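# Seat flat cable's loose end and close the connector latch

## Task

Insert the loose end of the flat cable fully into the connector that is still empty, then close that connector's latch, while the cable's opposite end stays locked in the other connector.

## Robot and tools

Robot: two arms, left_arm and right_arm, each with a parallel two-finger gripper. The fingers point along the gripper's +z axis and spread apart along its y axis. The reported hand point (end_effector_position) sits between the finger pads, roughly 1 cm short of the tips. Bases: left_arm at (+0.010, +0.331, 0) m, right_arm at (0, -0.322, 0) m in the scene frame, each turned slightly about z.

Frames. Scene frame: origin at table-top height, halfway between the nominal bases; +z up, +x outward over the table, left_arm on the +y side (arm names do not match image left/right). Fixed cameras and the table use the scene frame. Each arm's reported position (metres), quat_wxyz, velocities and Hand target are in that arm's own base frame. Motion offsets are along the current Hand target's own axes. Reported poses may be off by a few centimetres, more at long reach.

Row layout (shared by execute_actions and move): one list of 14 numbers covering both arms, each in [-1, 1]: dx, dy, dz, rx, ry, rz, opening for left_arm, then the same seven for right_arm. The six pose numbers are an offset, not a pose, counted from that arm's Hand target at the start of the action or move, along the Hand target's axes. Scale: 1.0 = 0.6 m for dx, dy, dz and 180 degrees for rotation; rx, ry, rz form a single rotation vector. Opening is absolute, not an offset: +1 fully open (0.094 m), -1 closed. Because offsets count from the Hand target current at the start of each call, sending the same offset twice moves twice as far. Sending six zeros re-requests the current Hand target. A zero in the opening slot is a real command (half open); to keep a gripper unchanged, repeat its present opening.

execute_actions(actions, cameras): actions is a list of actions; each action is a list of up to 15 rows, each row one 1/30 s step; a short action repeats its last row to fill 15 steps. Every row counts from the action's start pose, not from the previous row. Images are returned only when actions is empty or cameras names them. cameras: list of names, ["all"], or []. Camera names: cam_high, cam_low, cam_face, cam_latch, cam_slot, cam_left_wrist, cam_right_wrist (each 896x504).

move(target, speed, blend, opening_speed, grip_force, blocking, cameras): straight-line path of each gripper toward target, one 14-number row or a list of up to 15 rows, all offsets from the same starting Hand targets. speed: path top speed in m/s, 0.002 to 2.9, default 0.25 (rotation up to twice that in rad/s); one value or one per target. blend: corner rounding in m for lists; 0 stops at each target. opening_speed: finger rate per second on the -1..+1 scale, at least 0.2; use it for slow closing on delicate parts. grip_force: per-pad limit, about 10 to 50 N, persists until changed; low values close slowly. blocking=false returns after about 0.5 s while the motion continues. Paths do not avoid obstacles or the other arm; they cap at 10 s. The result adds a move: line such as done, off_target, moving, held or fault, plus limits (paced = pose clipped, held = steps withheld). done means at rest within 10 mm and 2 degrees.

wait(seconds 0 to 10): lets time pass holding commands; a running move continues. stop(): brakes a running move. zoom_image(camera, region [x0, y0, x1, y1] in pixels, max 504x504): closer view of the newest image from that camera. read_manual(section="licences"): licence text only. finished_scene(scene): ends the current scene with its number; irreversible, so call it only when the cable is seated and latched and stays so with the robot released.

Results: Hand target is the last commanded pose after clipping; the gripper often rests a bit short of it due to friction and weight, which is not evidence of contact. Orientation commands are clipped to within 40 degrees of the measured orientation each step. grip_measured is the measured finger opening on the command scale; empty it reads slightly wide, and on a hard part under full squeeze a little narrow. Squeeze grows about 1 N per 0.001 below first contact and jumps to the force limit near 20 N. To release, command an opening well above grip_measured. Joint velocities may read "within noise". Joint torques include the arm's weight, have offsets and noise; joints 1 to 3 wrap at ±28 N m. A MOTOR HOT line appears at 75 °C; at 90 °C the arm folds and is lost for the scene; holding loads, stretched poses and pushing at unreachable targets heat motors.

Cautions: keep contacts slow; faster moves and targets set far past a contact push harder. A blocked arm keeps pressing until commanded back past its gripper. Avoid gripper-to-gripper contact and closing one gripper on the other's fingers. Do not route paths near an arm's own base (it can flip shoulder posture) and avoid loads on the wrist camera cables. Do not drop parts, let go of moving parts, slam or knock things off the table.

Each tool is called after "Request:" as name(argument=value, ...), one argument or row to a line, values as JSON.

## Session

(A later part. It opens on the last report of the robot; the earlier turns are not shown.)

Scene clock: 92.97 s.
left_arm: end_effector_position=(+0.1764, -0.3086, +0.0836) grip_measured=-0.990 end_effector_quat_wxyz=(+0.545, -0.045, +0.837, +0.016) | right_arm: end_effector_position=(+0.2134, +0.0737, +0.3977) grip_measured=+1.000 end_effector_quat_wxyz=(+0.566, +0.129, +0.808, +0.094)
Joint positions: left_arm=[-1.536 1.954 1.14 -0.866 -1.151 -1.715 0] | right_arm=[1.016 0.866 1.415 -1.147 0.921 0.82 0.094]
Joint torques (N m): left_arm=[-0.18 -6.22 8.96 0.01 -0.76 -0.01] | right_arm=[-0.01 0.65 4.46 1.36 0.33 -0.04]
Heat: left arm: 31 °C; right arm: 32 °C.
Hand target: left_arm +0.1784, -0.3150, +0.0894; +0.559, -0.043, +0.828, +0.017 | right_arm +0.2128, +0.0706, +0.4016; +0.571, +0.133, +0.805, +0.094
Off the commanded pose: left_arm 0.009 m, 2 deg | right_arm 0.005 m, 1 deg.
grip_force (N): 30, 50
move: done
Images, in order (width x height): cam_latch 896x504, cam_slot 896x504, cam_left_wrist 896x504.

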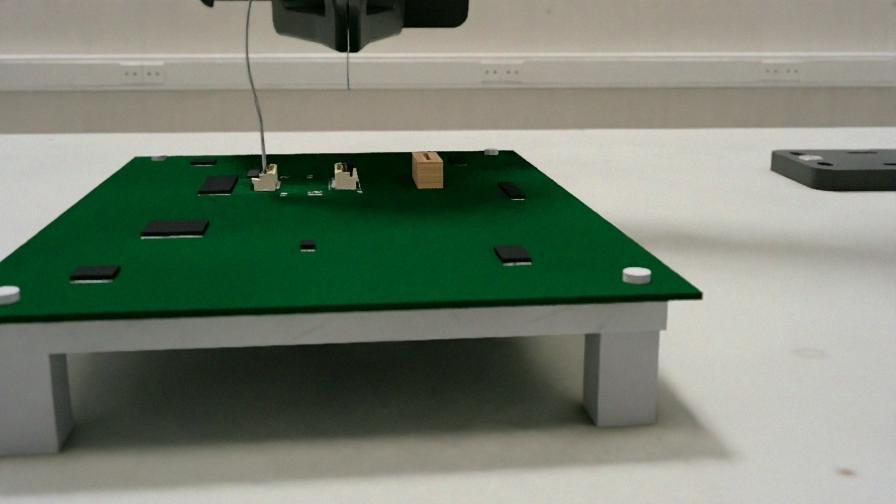

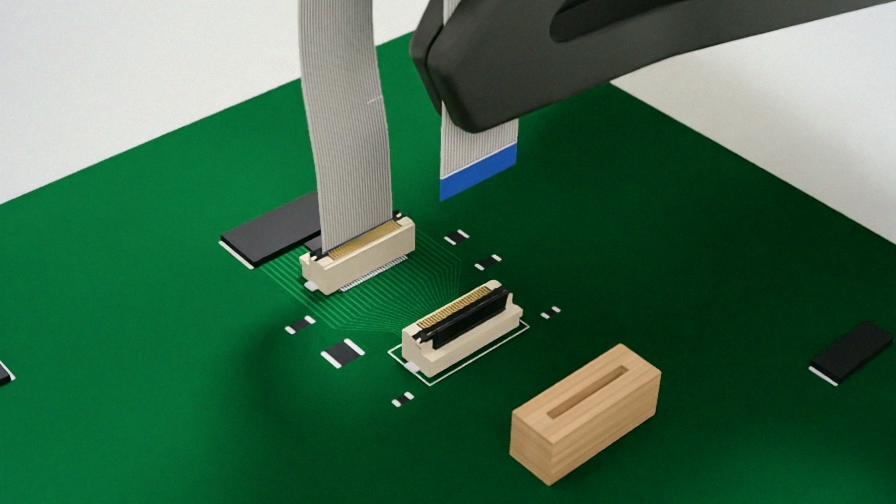

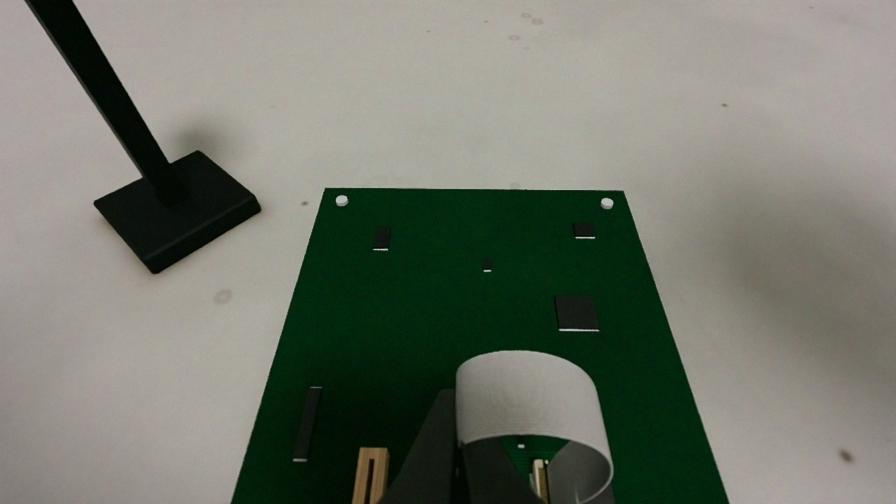

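Request:
zoom_image(
  camera="cam_latch",
  region=[310, 140, 390, 200],
)

Request:
zoom_image(
  camera="cam_latch",
  region=[310, 40, 390, 100],
)

Request:
zoom_image(
  camera="cam_left_wrist",
  region=[400, 340, 640, 504],
)

Scaled by 6.300 from the camera's 896x504 image, which has a finer 1280x720 frame.

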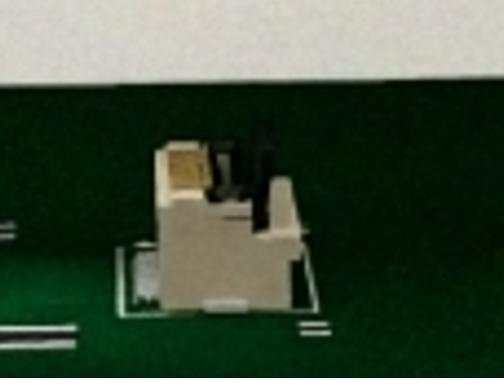

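Scaled by 6.300 from the camera's 896x504 image, which has a finer 1280x720 frame.

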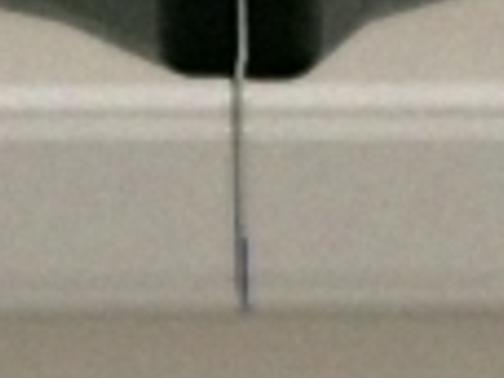

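Scaled by 2.100 from the camera's 896x504 image, which has a finer 1280x720 frame.

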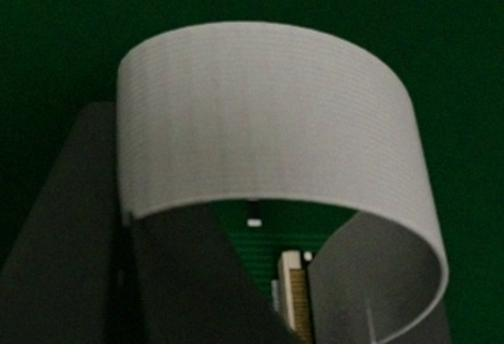

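Request:
move(
  target=[0.0167,0.0005,0.0138,-0.0052,0,-0.0021,-1,0,0,0,0,0,0,1],
  speed=0.05,
  cameras=["cam_latch","cam_slot"],
)

Request:
zoom_image(
  camera="cam_latch",
  region=[290, 60, 410, 200],
)

Request:
zoom_image(
  camera="cam_slot",
  region=[370, 200, 570, 400],
)

Scene clock: 103.30 s.
left_arm: end_effector_position=(+0.1778, -0.3061, +0.0717) grip_measured=-0.990 end_effector_quat_wxyz=(+0.545, -0.039, +0.837, +0.032) | right_arm: end_effector_position=(+0.2134, +0.0737, +0.3977) grip_measured=+1.000 end_effector_quat_wxyz=(+0.566, +0.129, +0.808, +0.094)
Joint positions: left_arm=[-1.532 1.994 1.14 -0.867 -1.151 -1.723 0] | right_arm=[1.016 0.866 1.415 -1.147 0.921 0.82 0.094]
Joint torques (N m): left_arm=[0.61 -6.35 8.59 0.16 -0.72 -0.13] | right_arm=[0.01 0.65 4.45 1.36 0.33 -0.04]
Heat: left arm: 32 °C; right arm: 32 °C.
Hand target: left_arm +0.1823, -0.3146, +0.0770; +0.559, -0.050, +0.828, +0.022 | right_arm +0.2128, +0.0706, +0.4016; +0.571, +0.133, +0.805, +0.094
Off the commanded pose: left_arm 0.011 m, 3 deg | right_arm 0.005 m, 1 deg.
grip_force (N): 30, 50
move: off_target (left_arm)
Images, in order (width x height): cam_latch 896x504, cam_slot 896x504.

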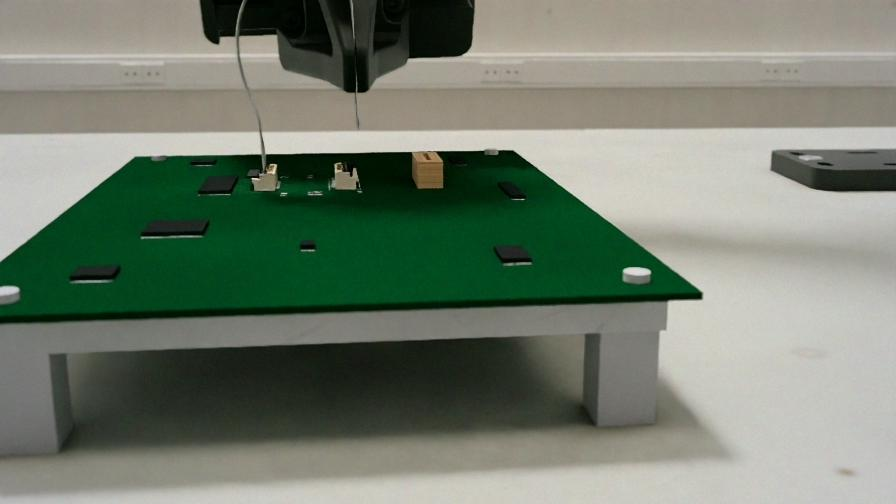

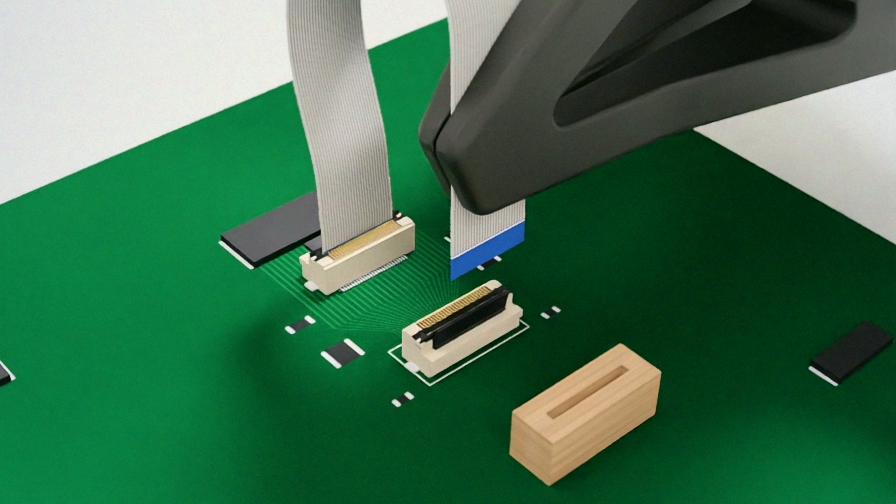

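Scaled by 3.600 from the camera's 896x504 image, which has a finer 1280x720 frame.

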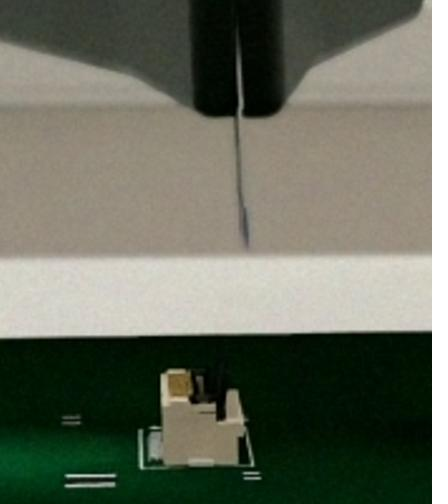

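Scaled by 2.520 from the camera's 896x504 image, which has a finer 1280x720 frame.

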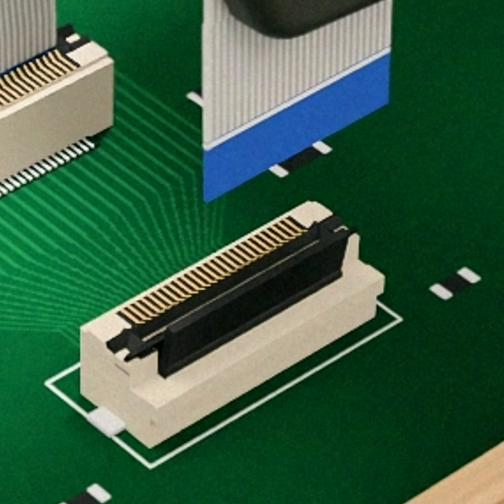

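Request:
move(
  target=[0.0002,-0.008,0.0047,0.0041,0.0012,-0.0103,-1,0,0,0,0,0,0,1],
  speed=0.05,
  cameras=["cam_latch","cam_slot"],
)

Request:
zoom_image(
  camera="cam_latch",
  region=[290, 60, 410, 200],
)

Request:
zoom_image(
  camera="cam_slot",
  region=[370, 200, 570, 400],
)

Scene clock: 109.13 s.
left_arm: end_effector_position=(+0.1803, -0.3121, +0.0708) grip_measured=-0.990 end_effector_quat_wxyz=(+0.545, -0.056, +0.836, +0.013) | right_arm: end_effector_position=(+0.2134, +0.0737, +0.3977) grip_measured=+1.000 end_effector_quat_wxyz=(+0.566, +0.129, +0.808, +0.094)
Joint positions: left_arm=[-1.524 1.994 1.14 -0.815 -1.151 -1.723 0] | right_arm=[1.016 0.866 1.415 -1.147 0.921 0.82 0.094]
Joint torques (N m): left_arm=[0.7 -6.69 8.23 0.25 -0.73 0.1] | right_arm=[0.01 0.65 4.45 1.36 0.33 -0.04]
Heat: left arm: 32 °C; right arm: 32 °C.
Hand target: left_arm +0.1854, -0.3191, +0.0759; +0.558, -0.060, +0.828, +0.007 | right_arm +0.2128, +0.0706, +0.4016; +0.571, +0.133, +0.805, +0.094
Off the commanded pose: left_arm 0.010 m, 2 deg | right_arm 0.005 m, 1 deg.
grip_force (N): 30, 50
move: done
Images, in order (width x height): cam_latch 896x504, cam_slot 896x504.

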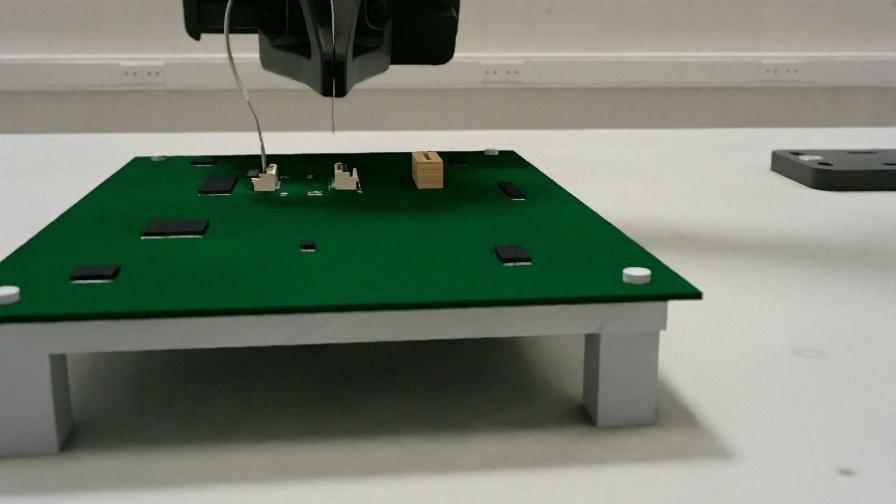

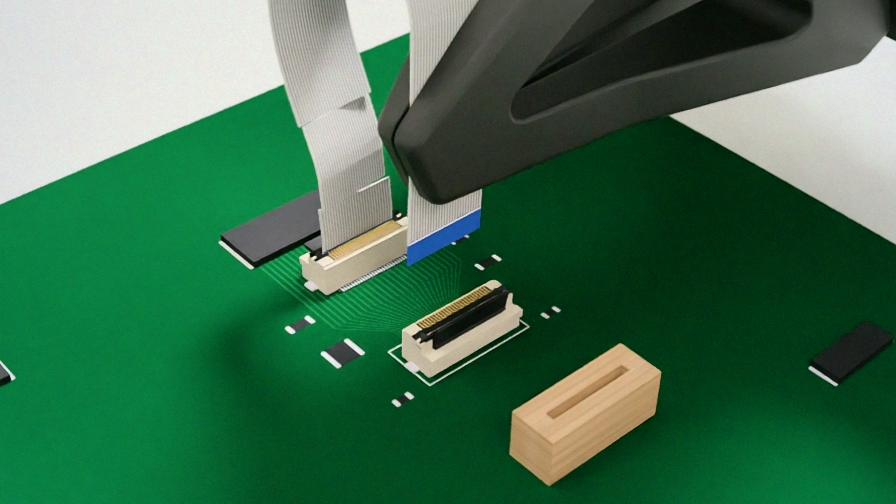

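Scaled by 3.600 from the camera's 896x504 image, which has a finer 1280x720 frame.

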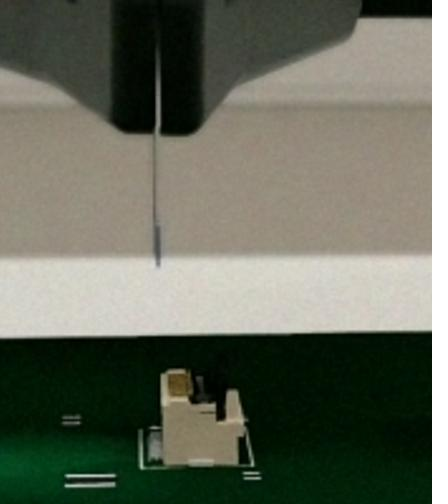

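Scaled by 2.520 from the camera's 896x504 image, which has a finer 1280x720 frame.

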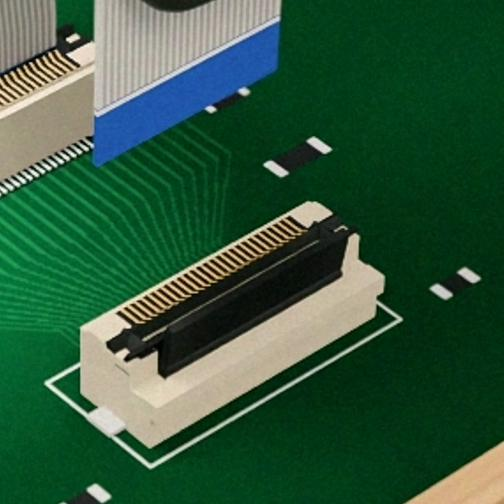

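Request:
move(
  target=[0.0028,0.0133,0.0043,0,0,0,-1,0,0,0,0,0,0,1],
  speed=0.05,
  cameras=["cam_latch","cam_slot"],
)

Request:
zoom_image(
  camera="cam_latch",
  region=[290, 60, 410, 200],
)

Request:
zoom_image(
  camera="cam_slot",
  region=[370, 200, 570, 400],
)

Scene clock: 112.93 s.
left_arm: end_effector_position=(+0.1818, -0.3161, +0.0704) grip_measured=-0.990 end_effector_quat_wxyz=(+0.545, -0.063, +0.836, +0.003) | right_arm: end_effector_position=(+0.2134, +0.0737, +0.3977) grip_measured=+1.000 end_effector_quat_wxyz=(+0.566, +0.129, +0.808, +0.094)
Joint positions: left_arm=[-1.521 1.994 1.14 -0.783 -1.151 -1.714 0] | right_arm=[1.016 0.866 1.415 -1.147 0.921 0.82 0.094]
Joint torques (N m): left_arm=[0.8 -7.91 4.33 0.3 -0.75 0.08] | right_arm=[0.01 0.65 4.45 1.36 0.34 -0.04]
Heat: left arm: 32 °C; right arm: 32 °C.
Hand target: left_arm +0.1864, -0.3111, +0.0730; +0.558, -0.060, +0.828, +0.007 | right_arm +0.2128, +0.0706, +0.4016; +0.571, +0.133, +0.805, +0.094
Off the commanded pose: left_arm 0.007 m, 2 deg | right_arm 0.005 m, 1 deg.
grip_force (N): 30, 50
move: done
Images, in order (width x height): cam_latch 896x504, cam_slot 896x504.

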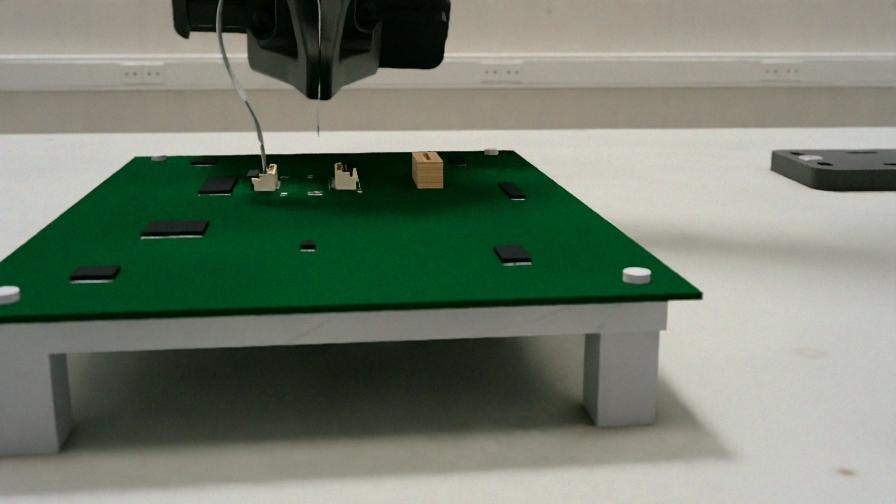

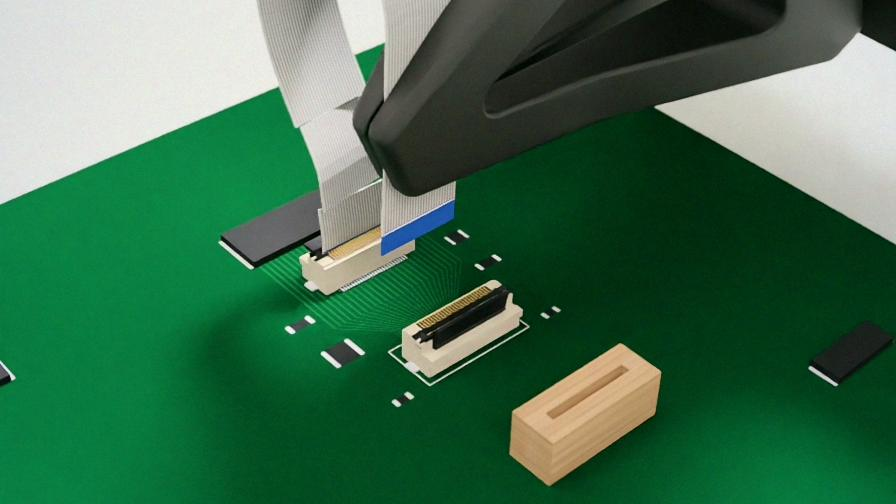

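Scaled by 3.600 from the camera's 896x504 image, which has a finer 1280x720 frame.

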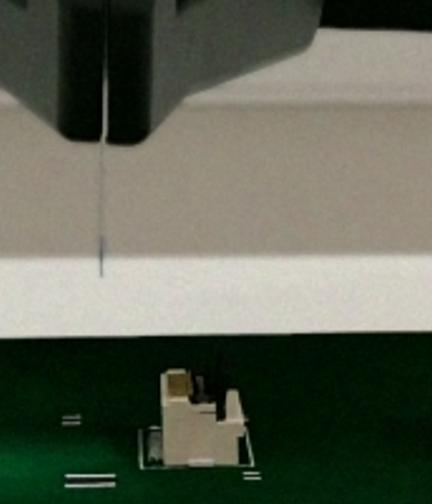

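Scaled by 2.520 from the camera's 896x504 image, which has a finer 1280x720 frame.

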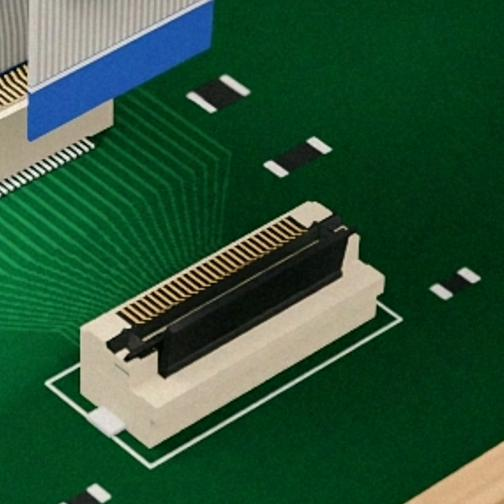

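Request:
move(
  target=[0,0.01,0,0,0,0,-1,0,0,0,0,0,0,1],
  speed=0.1,
  cameras=["cam_latch"],
)

Scene clock: 115.43 s.
left_arm: end_effector_position=(+0.1813, -0.3072, +0.0636) grip_measured=-0.990 end_effector_quat_wxyz=(+0.545, -0.056, +0.837, +0.013) | right_arm: end_effector_position=(+0.2134, +0.0737, +0.3977) grip_measured=+1.000 end_effector_quat_wxyz=(+0.566, +0.129, +0.808, +0.094)
Joint positions: left_arm=[-1.521 1.994 1.105 -0.773 -1.151 -1.714 0] | right_arm=[1.016 0.866 1.415 -1.147 0.921 0.82 0.094]
Joint torques (N m): left_arm=[0.79 -8.87 4.81 0.22 -0.74 0.07] | right_arm=[0.01 0.65 4.48 1.36 0.34 -0.04]
Heat: left arm: 32 °C; right arm: 32 °C.
Hand target: left_arm +0.1857, -0.3052, +0.0727; +0.558, -0.060, +0.828, +0.007 | right_arm +0.2128, +0.0706, +0.4016; +0.571, +0.133, +0.805, +0.094
Off the commanded pose: left_arm 0.010 m, 2 deg | right_arm 0.005 m, 1 deg.
grip_force (N): 30, 50
move: done
Images, in order (width x height): cam_latch 896x504.

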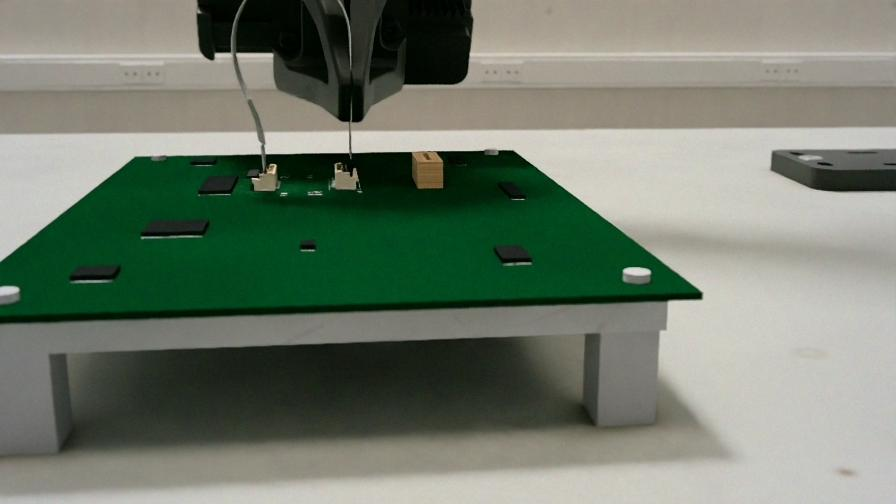

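Request:
zoom_image(
  camera="cam_latch",
  region=[310, 130, 390, 200],
)

Request:
execute_actions(
  actions=[],
  cameras=["cam_slot","cam_latch","cam_face"],
)

Request:
zoom_image(
  camera="cam_slot",
  region=[370, 200, 570, 400],
)

Request:
zoom_image(
  camera="cam_face",
  region=[410, 150, 570, 270],
)

Scaled by 6.300 from the camera's 896x504 image, which has a finer 1280x720 frame.

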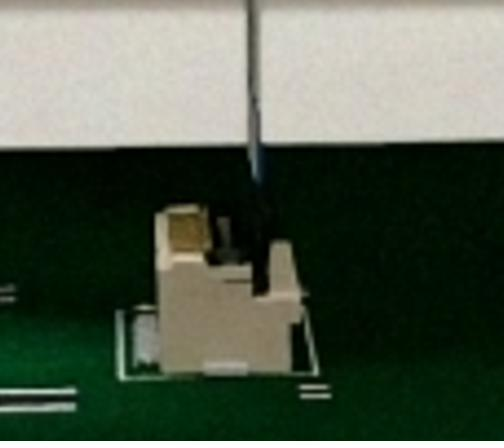

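Scene clock: 116.37 s.
left_arm: end_effector_position=(+0.1813, -0.3073, +0.0636) grip_measured=-0.990 end_effector_quat_wxyz=(+0.545, -0.056, +0.837, +0.013) | right_arm: end_effector_position=(+0.2134, +0.0737, +0.3977) grip_measured=+1.000 end_effector_quat_wxyz=(+0.566, +0.129, +0.808, +0.094)
Joint positions: left_arm=[-1.521 1.994 1.105 -0.773 -1.151 -1.714 0] | right_arm=[1.016 0.866 1.415 -1.147 0.921 0.82 0.094]
Joint velocities: within noise
Joint torques (N m): left_arm=[0.69 -9.29 4.6 0.22 -0.76 0.05] | right_arm=[-0.01 0.64 4.46 1.36 0.33 -0.03]
Heat: left arm: 32 °C; right arm: 32 °C.
Hand target: left_arm +0.1857, -0.3052, +0.0727; +0.558, -0.060, +0.828, +0.007 | right_arm +0.2128, +0.0706, +0.4016; +0.571, +0.133, +0.805, +0.094
Tool commands: left_gripper/opening=-1.0 right_gripper/opening=+1.0
Off the commanded pose: left_arm 0.010 m, 2 deg | right_arm 0.005 m, 1 deg.
grip_force (N): 30, 50
Images, in order (width x height): cam_face 896x504, cam_latch 896x504, cam_slot 896x504.

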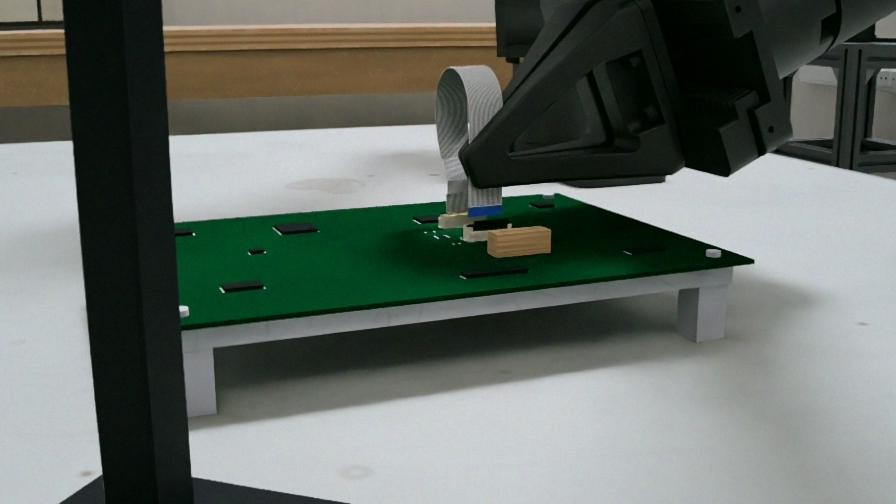

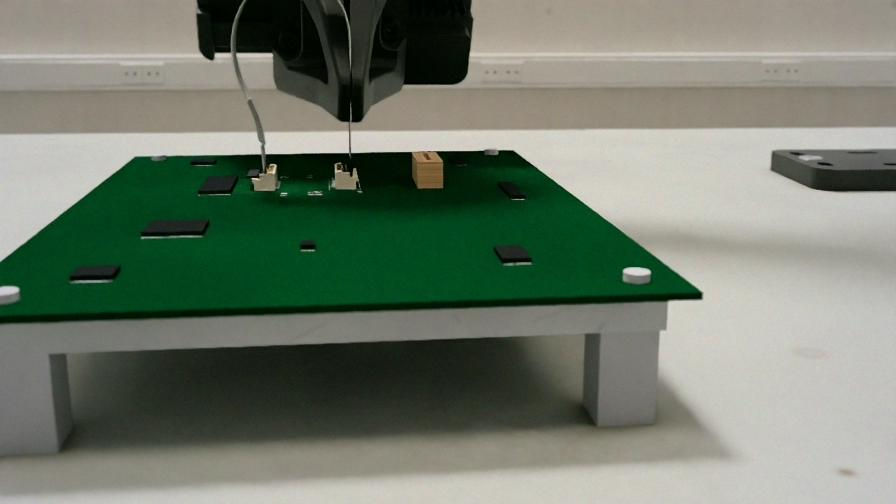

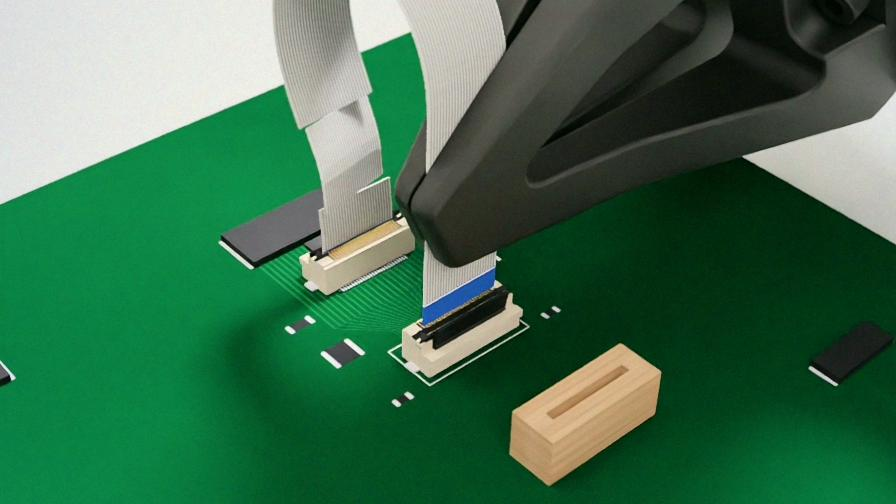

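Scaled by 2.520 from the camera's 896x504 image, which has a finer 1280x720 frame.

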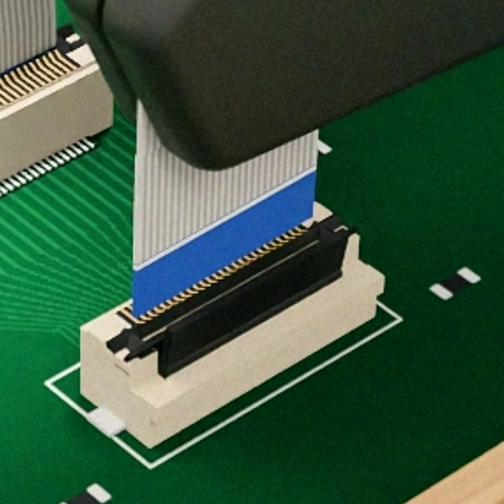

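Scaled by 3.150 from the camera's 896x504 image, which has a finer 1280x720 frame.

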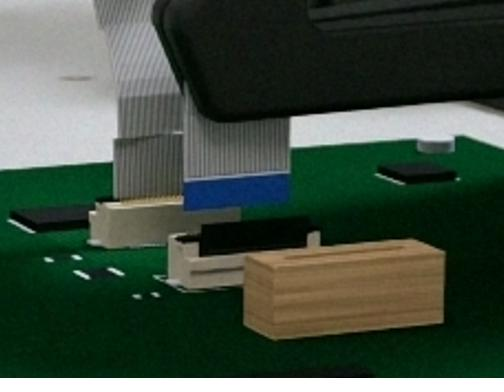

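Request:
move(
  target=[-0.0008,-0.004,-0.0115,0.002,0.0006,-0.005,-1,0,0,0,0,0,0,1],
  speed=0.05,
  cameras=["cam_latch","cam_slot"],
)

Request:
zoom_image(
  camera="cam_latch",
  region=[310, 110, 390, 200],
)

Request:
zoom_image(
  camera="cam_slot",
  region=[370, 200, 570, 400],
)

Scene clock: 120.63 s.
left_arm: end_effector_position=(+0.1790, -0.3067, +0.0637) grip_measured=-0.990 end_effector_quat_wxyz=(+0.545, -0.060, +0.836, +0.010) | right_arm: end_effector_position=(+0.2134, +0.0737, +0.3977) grip_measured=+1.000 end_effector_quat_wxyz=(+0.566, +0.129, +0.808, +0.094)
Joint positions: left_arm=[-1.528 1.994 1.105 -0.786 -1.151 -1.74 0] | right_arm=[1.016 0.866 1.415 -1.147 0.921 0.82 0.094]
Joint torques (N m): left_arm=[-0.4 -9.1 6.26 0 -0.73 -0.12] | right_arm=[0.01 0.65 4.45 1.36 0.33 -0.03]
Heat: left arm: 32 °C; right arm: 32 °C.
Hand target: left_arm +0.1798, -0.3081, +0.0758; +0.557, -0.065, +0.828, +0.000 | right_arm +0.2128, +0.0706, +0.4016; +0.571, +0.133, +0.805, +0.094
Off the commanded pose: left_arm 0.012 m, 2 deg | right_arm 0.005 m, 1 deg.
grip_force (N): 30, 50
move: off_target (left_arm)
Images, in order (width x height): cam_latch 896x504, cam_slot 896x504.

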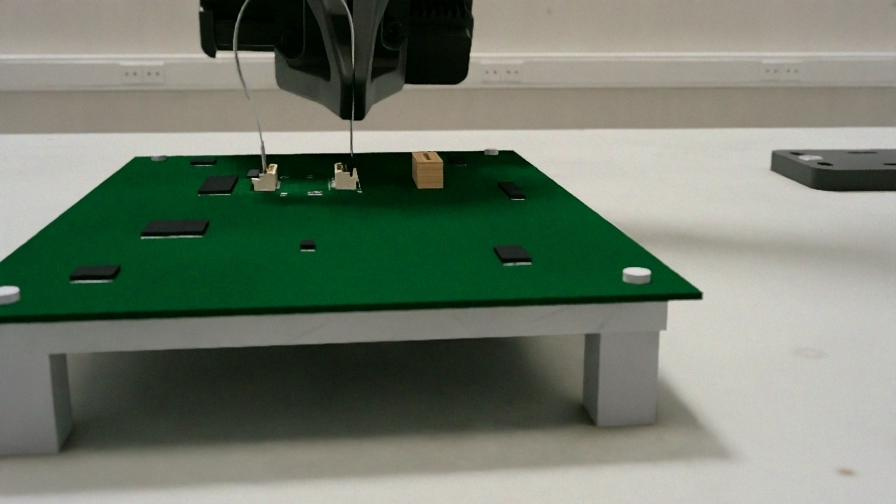

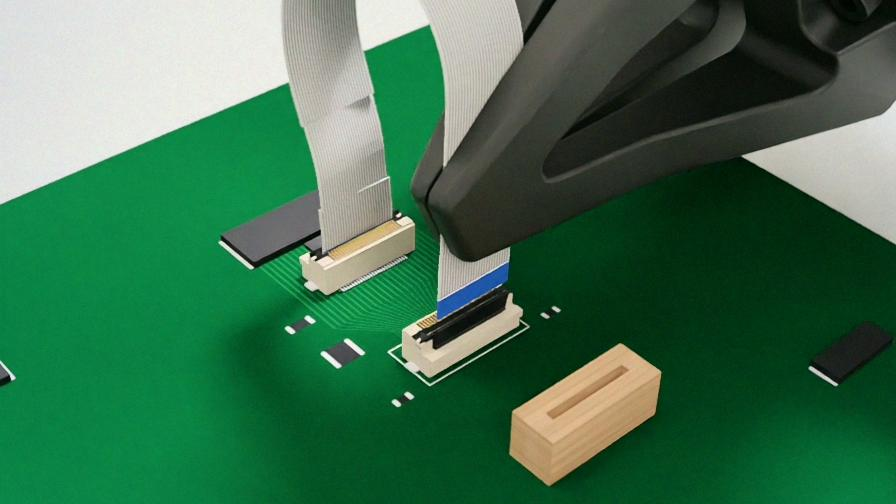

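Scaled by 5.600 from the camera's 896x504 image, which has a finer 1280x720 frame.

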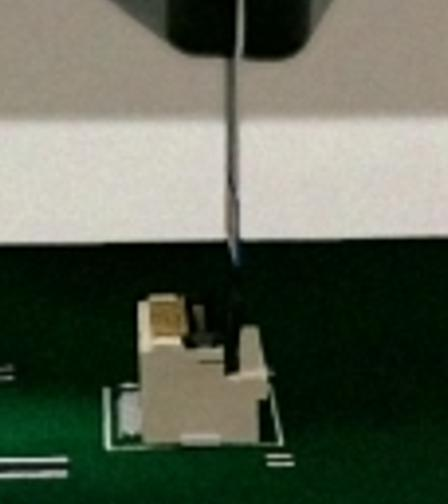

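Scaled by 2.520 from the camera's 896x504 image, which has a finer 1280x720 frame.

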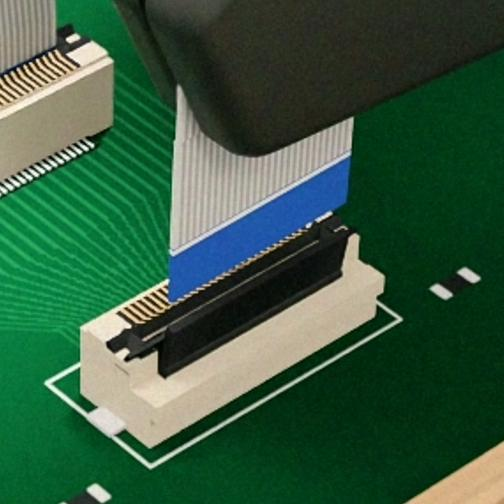

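Request:
move(
  target=[0.003,-0.0058,0.0023,0,0,0,-1,0,0,0,0,0,0,1],
  speed=0.05,
  cameras=["cam_latch","cam_slot"],
)

Request:
zoom_image(
  camera="cam_latch",
  region=[310, 110, 390, 200],
)

Request:
zoom_image(
  camera="cam_slot",
  region=[370, 200, 570, 400],
)

Scene clock: 125.30 s.
left_arm: end_effector_position=(+0.1790, -0.3067, +0.0638) grip_measured=-0.990 end_effector_quat_wxyz=(+0.545, -0.061, +0.836, +0.009) | right_arm: end_effector_position=(+0.2134, +0.0737, +0.3977) grip_measured=+1.000 end_effector_quat_wxyz=(+0.566, +0.129, +0.808, +0.094)
Joint positions: left_arm=[-1.528 1.994 1.105 -0.786 -1.151 -1.741 0] | right_arm=[1.016 0.866 1.415 -1.147 0.921 0.82 0.094]
Joint torques (N m): left_arm=[-0.05 -8.02 7.39 0.08 -0.74 -0.08] | right_arm=[-0.01 0.65 4.46 1.36 0.33 -0.03]
Heat: left arm: 31 °C; right arm: 32 °C.
Hand target: left_arm +0.1808, -0.3116, +0.0739; +0.557, -0.065, +0.828, +0.000 | right_arm +0.2128, +0.0706, +0.4016; +0.571, +0.133, +0.805, +0.094
Off the commanded pose: left_arm 0.011 m, 2 deg | right_arm 0.005 m, 1 deg.
grip_force (N): 30, 50
move: off_target (left_arm)
Images, in order (width x height): cam_latch 896x504, cam_slot 896x504.

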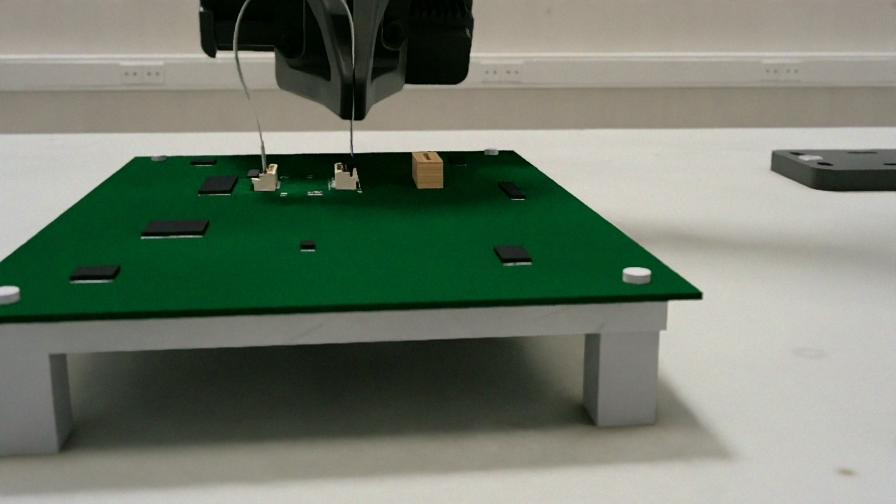

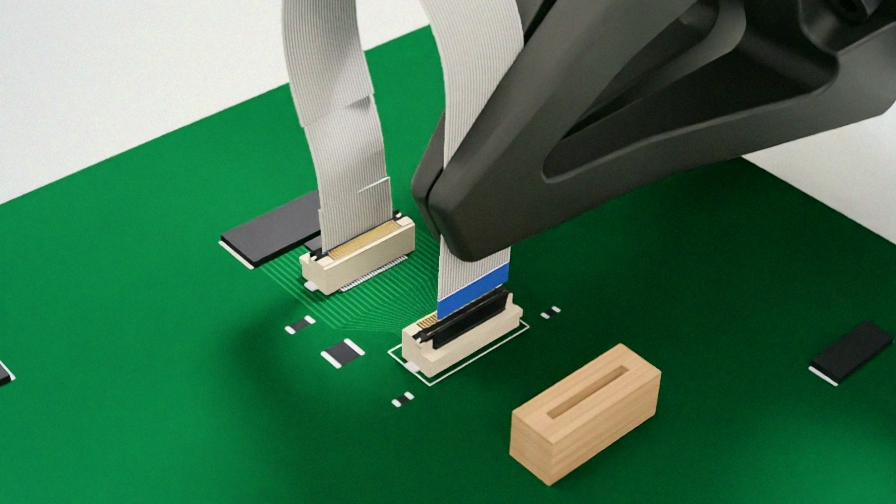

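Scaled by 5.600 from the camera's 896x504 image, which has a finer 1280x720 frame.

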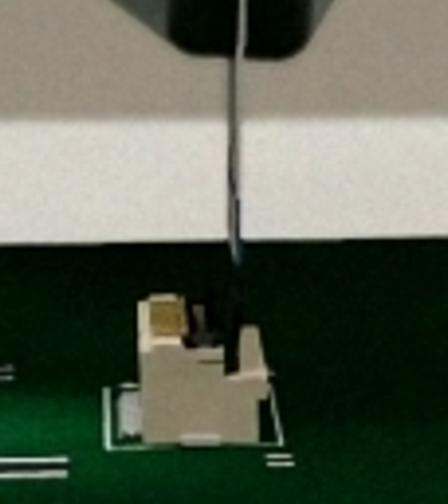

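Scaled by 2.520 from the camera's 896x504 image, which has a finer 1280x720 frame.

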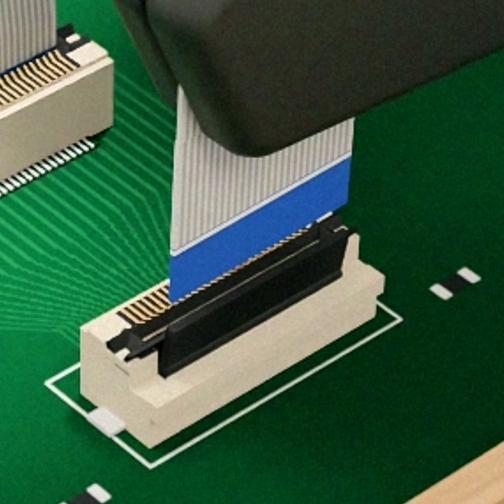

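Request:
move(
  target=[0,0,0,0.0031,0.0009,-0.0077,-1,0,0,0,0,0,0,1],
  speed=0.1,
  cameras=["cam_latch"],
)

Request:
zoom_image(
  camera="cam_latch",
  region=[310, 110, 390, 200],
)

Scene clock: 131.83 s.
left_arm: end_effector_position=(+0.1791, -0.3080, +0.0636) grip_measured=-0.990 end_effector_quat_wxyz=(+0.545, -0.063, +0.836, +0.006) | right_arm: end_effector_position=(+0.2134, +0.0737, +0.3977) grip_measured=+1.000 end_effector_quat_wxyz=(+0.566, +0.129, +0.808, +0.094)
Joint positions: left_arm=[-1.528 1.994 1.105 -0.777 -1.151 -1.741 0] | right_arm=[1.016 0.866 1.415 -1.147 0.921 0.82 0.094]
Joint torques (N m): left_arm=[0.09 -8.84 5.97 0.27 -0.72 -0.11] | right_arm=[-0.01 0.65 4.45 1.36 0.34 -0.04]
Heat: left arm: 32 °C; right arm: 32 °C.
Hand target: left_arm +0.1808, -0.3116, +0.0739; +0.556, -0.072, +0.828, -0.011 | right_arm +0.2128, +0.0706, +0.4016; +0.571, +0.133, +0.805, +0.094
Off the commanded pose: left_arm 0.011 m, 3 deg | right_arm 0.005 m, 1 deg.
grip_force (N): 30, 50
move: off_target (left_arm)
Images, in order (width x height): cam_latch 896x504.

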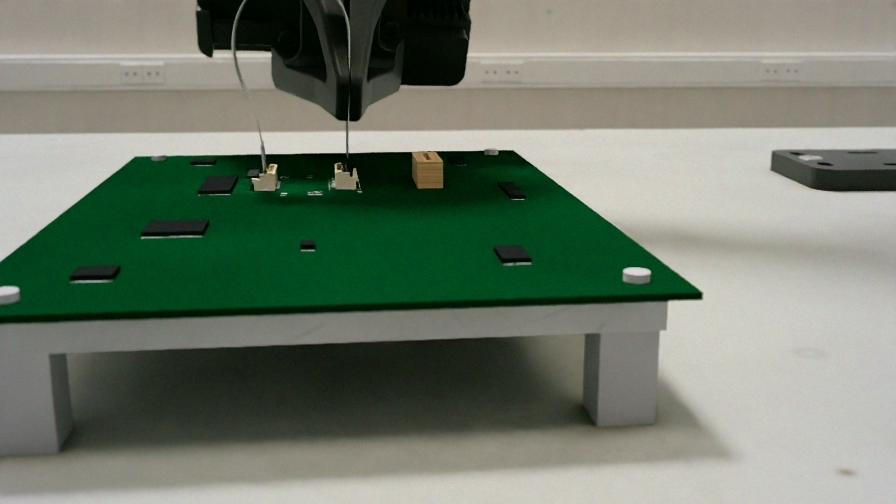

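Scaled by 5.600 from the camera's 896x504 image, which has a finer 1280x720 frame.

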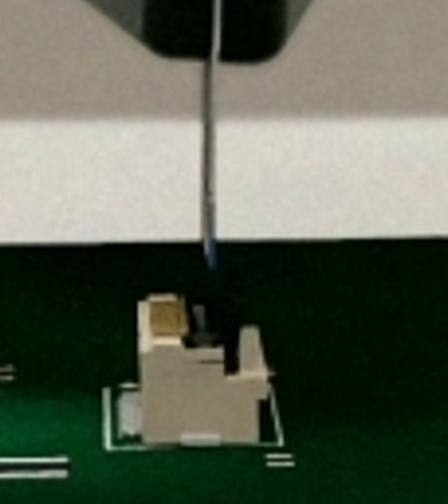

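Request:
execute_actions(
  actions=[],
  cameras=["cam_slot"],
)

Request:
zoom_image(
  camera="cam_slot",
  region=[370, 220, 540, 390],
)

Scene clock: 132.50 s.
left_arm: end_effector_position=(+0.1791, -0.3081, +0.0636) grip_measured=-0.990 end_effector_quat_wxyz=(+0.545, -0.063, +0.836, +0.005) | right_arm: end_effector_position=(+0.2134, +0.0737, +0.3977) grip_measured=+1.000 end_effector_quat_wxyz=(+0.566, +0.129, +0.808, +0.094)
Joint positions: left_arm=[-1.528 1.994 1.105 -0.776 -1.151 -1.741 0] | right_arm=[1.016 0.866 1.415 -1.147 0.921 0.82 0.094]
Joint velocities: within noise
Joint torques (N m): left_arm=[0.02 -8.88 5.96 0.26 -0.74 -0.07] | right_arm=[0.02 0.66 4.46 1.36 0.33 -0.04]
Heat: left arm: 32 °C; right arm: 32 °C.
Hand target: left_arm +0.1808, -0.3116, +0.0739; +0.556, -0.072, +0.828, -0.011 | right_arm +0.2128, +0.0706, +0.4016; +0.571, +0.133, +0.805, +0.094
Tool commands: left_gripper/opening=-1.0 right_gripper/opening=+1.0
Off the commanded pose: left_arm 0.011 m, 3 deg | right_arm 0.005 m, 1 deg.
grip_force (N): 30, 50
Images, in order (width x height): cam_slot 896x504.

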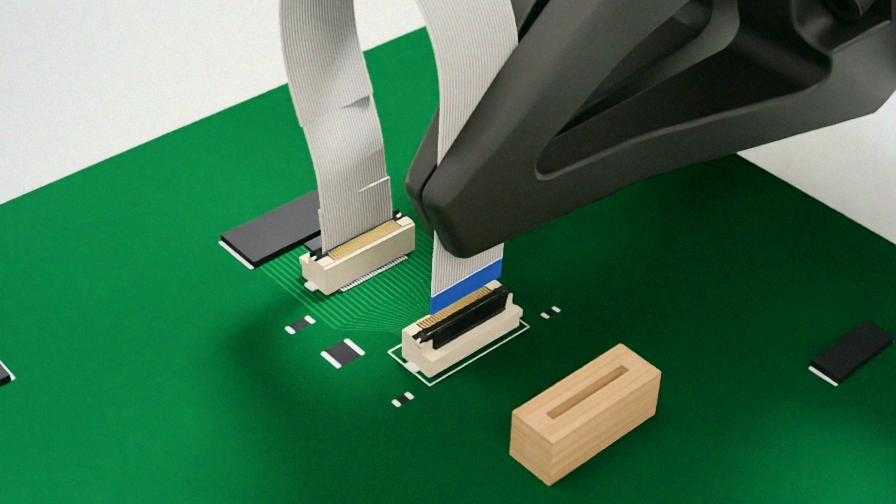

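Scaled by 2.965 from the camera's 896x504 image, which has a finer 1280x720 frame.

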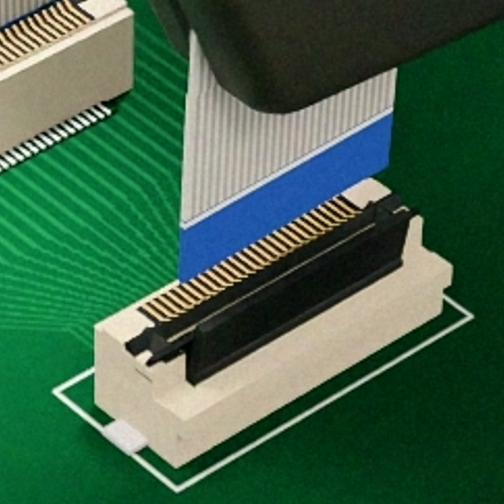

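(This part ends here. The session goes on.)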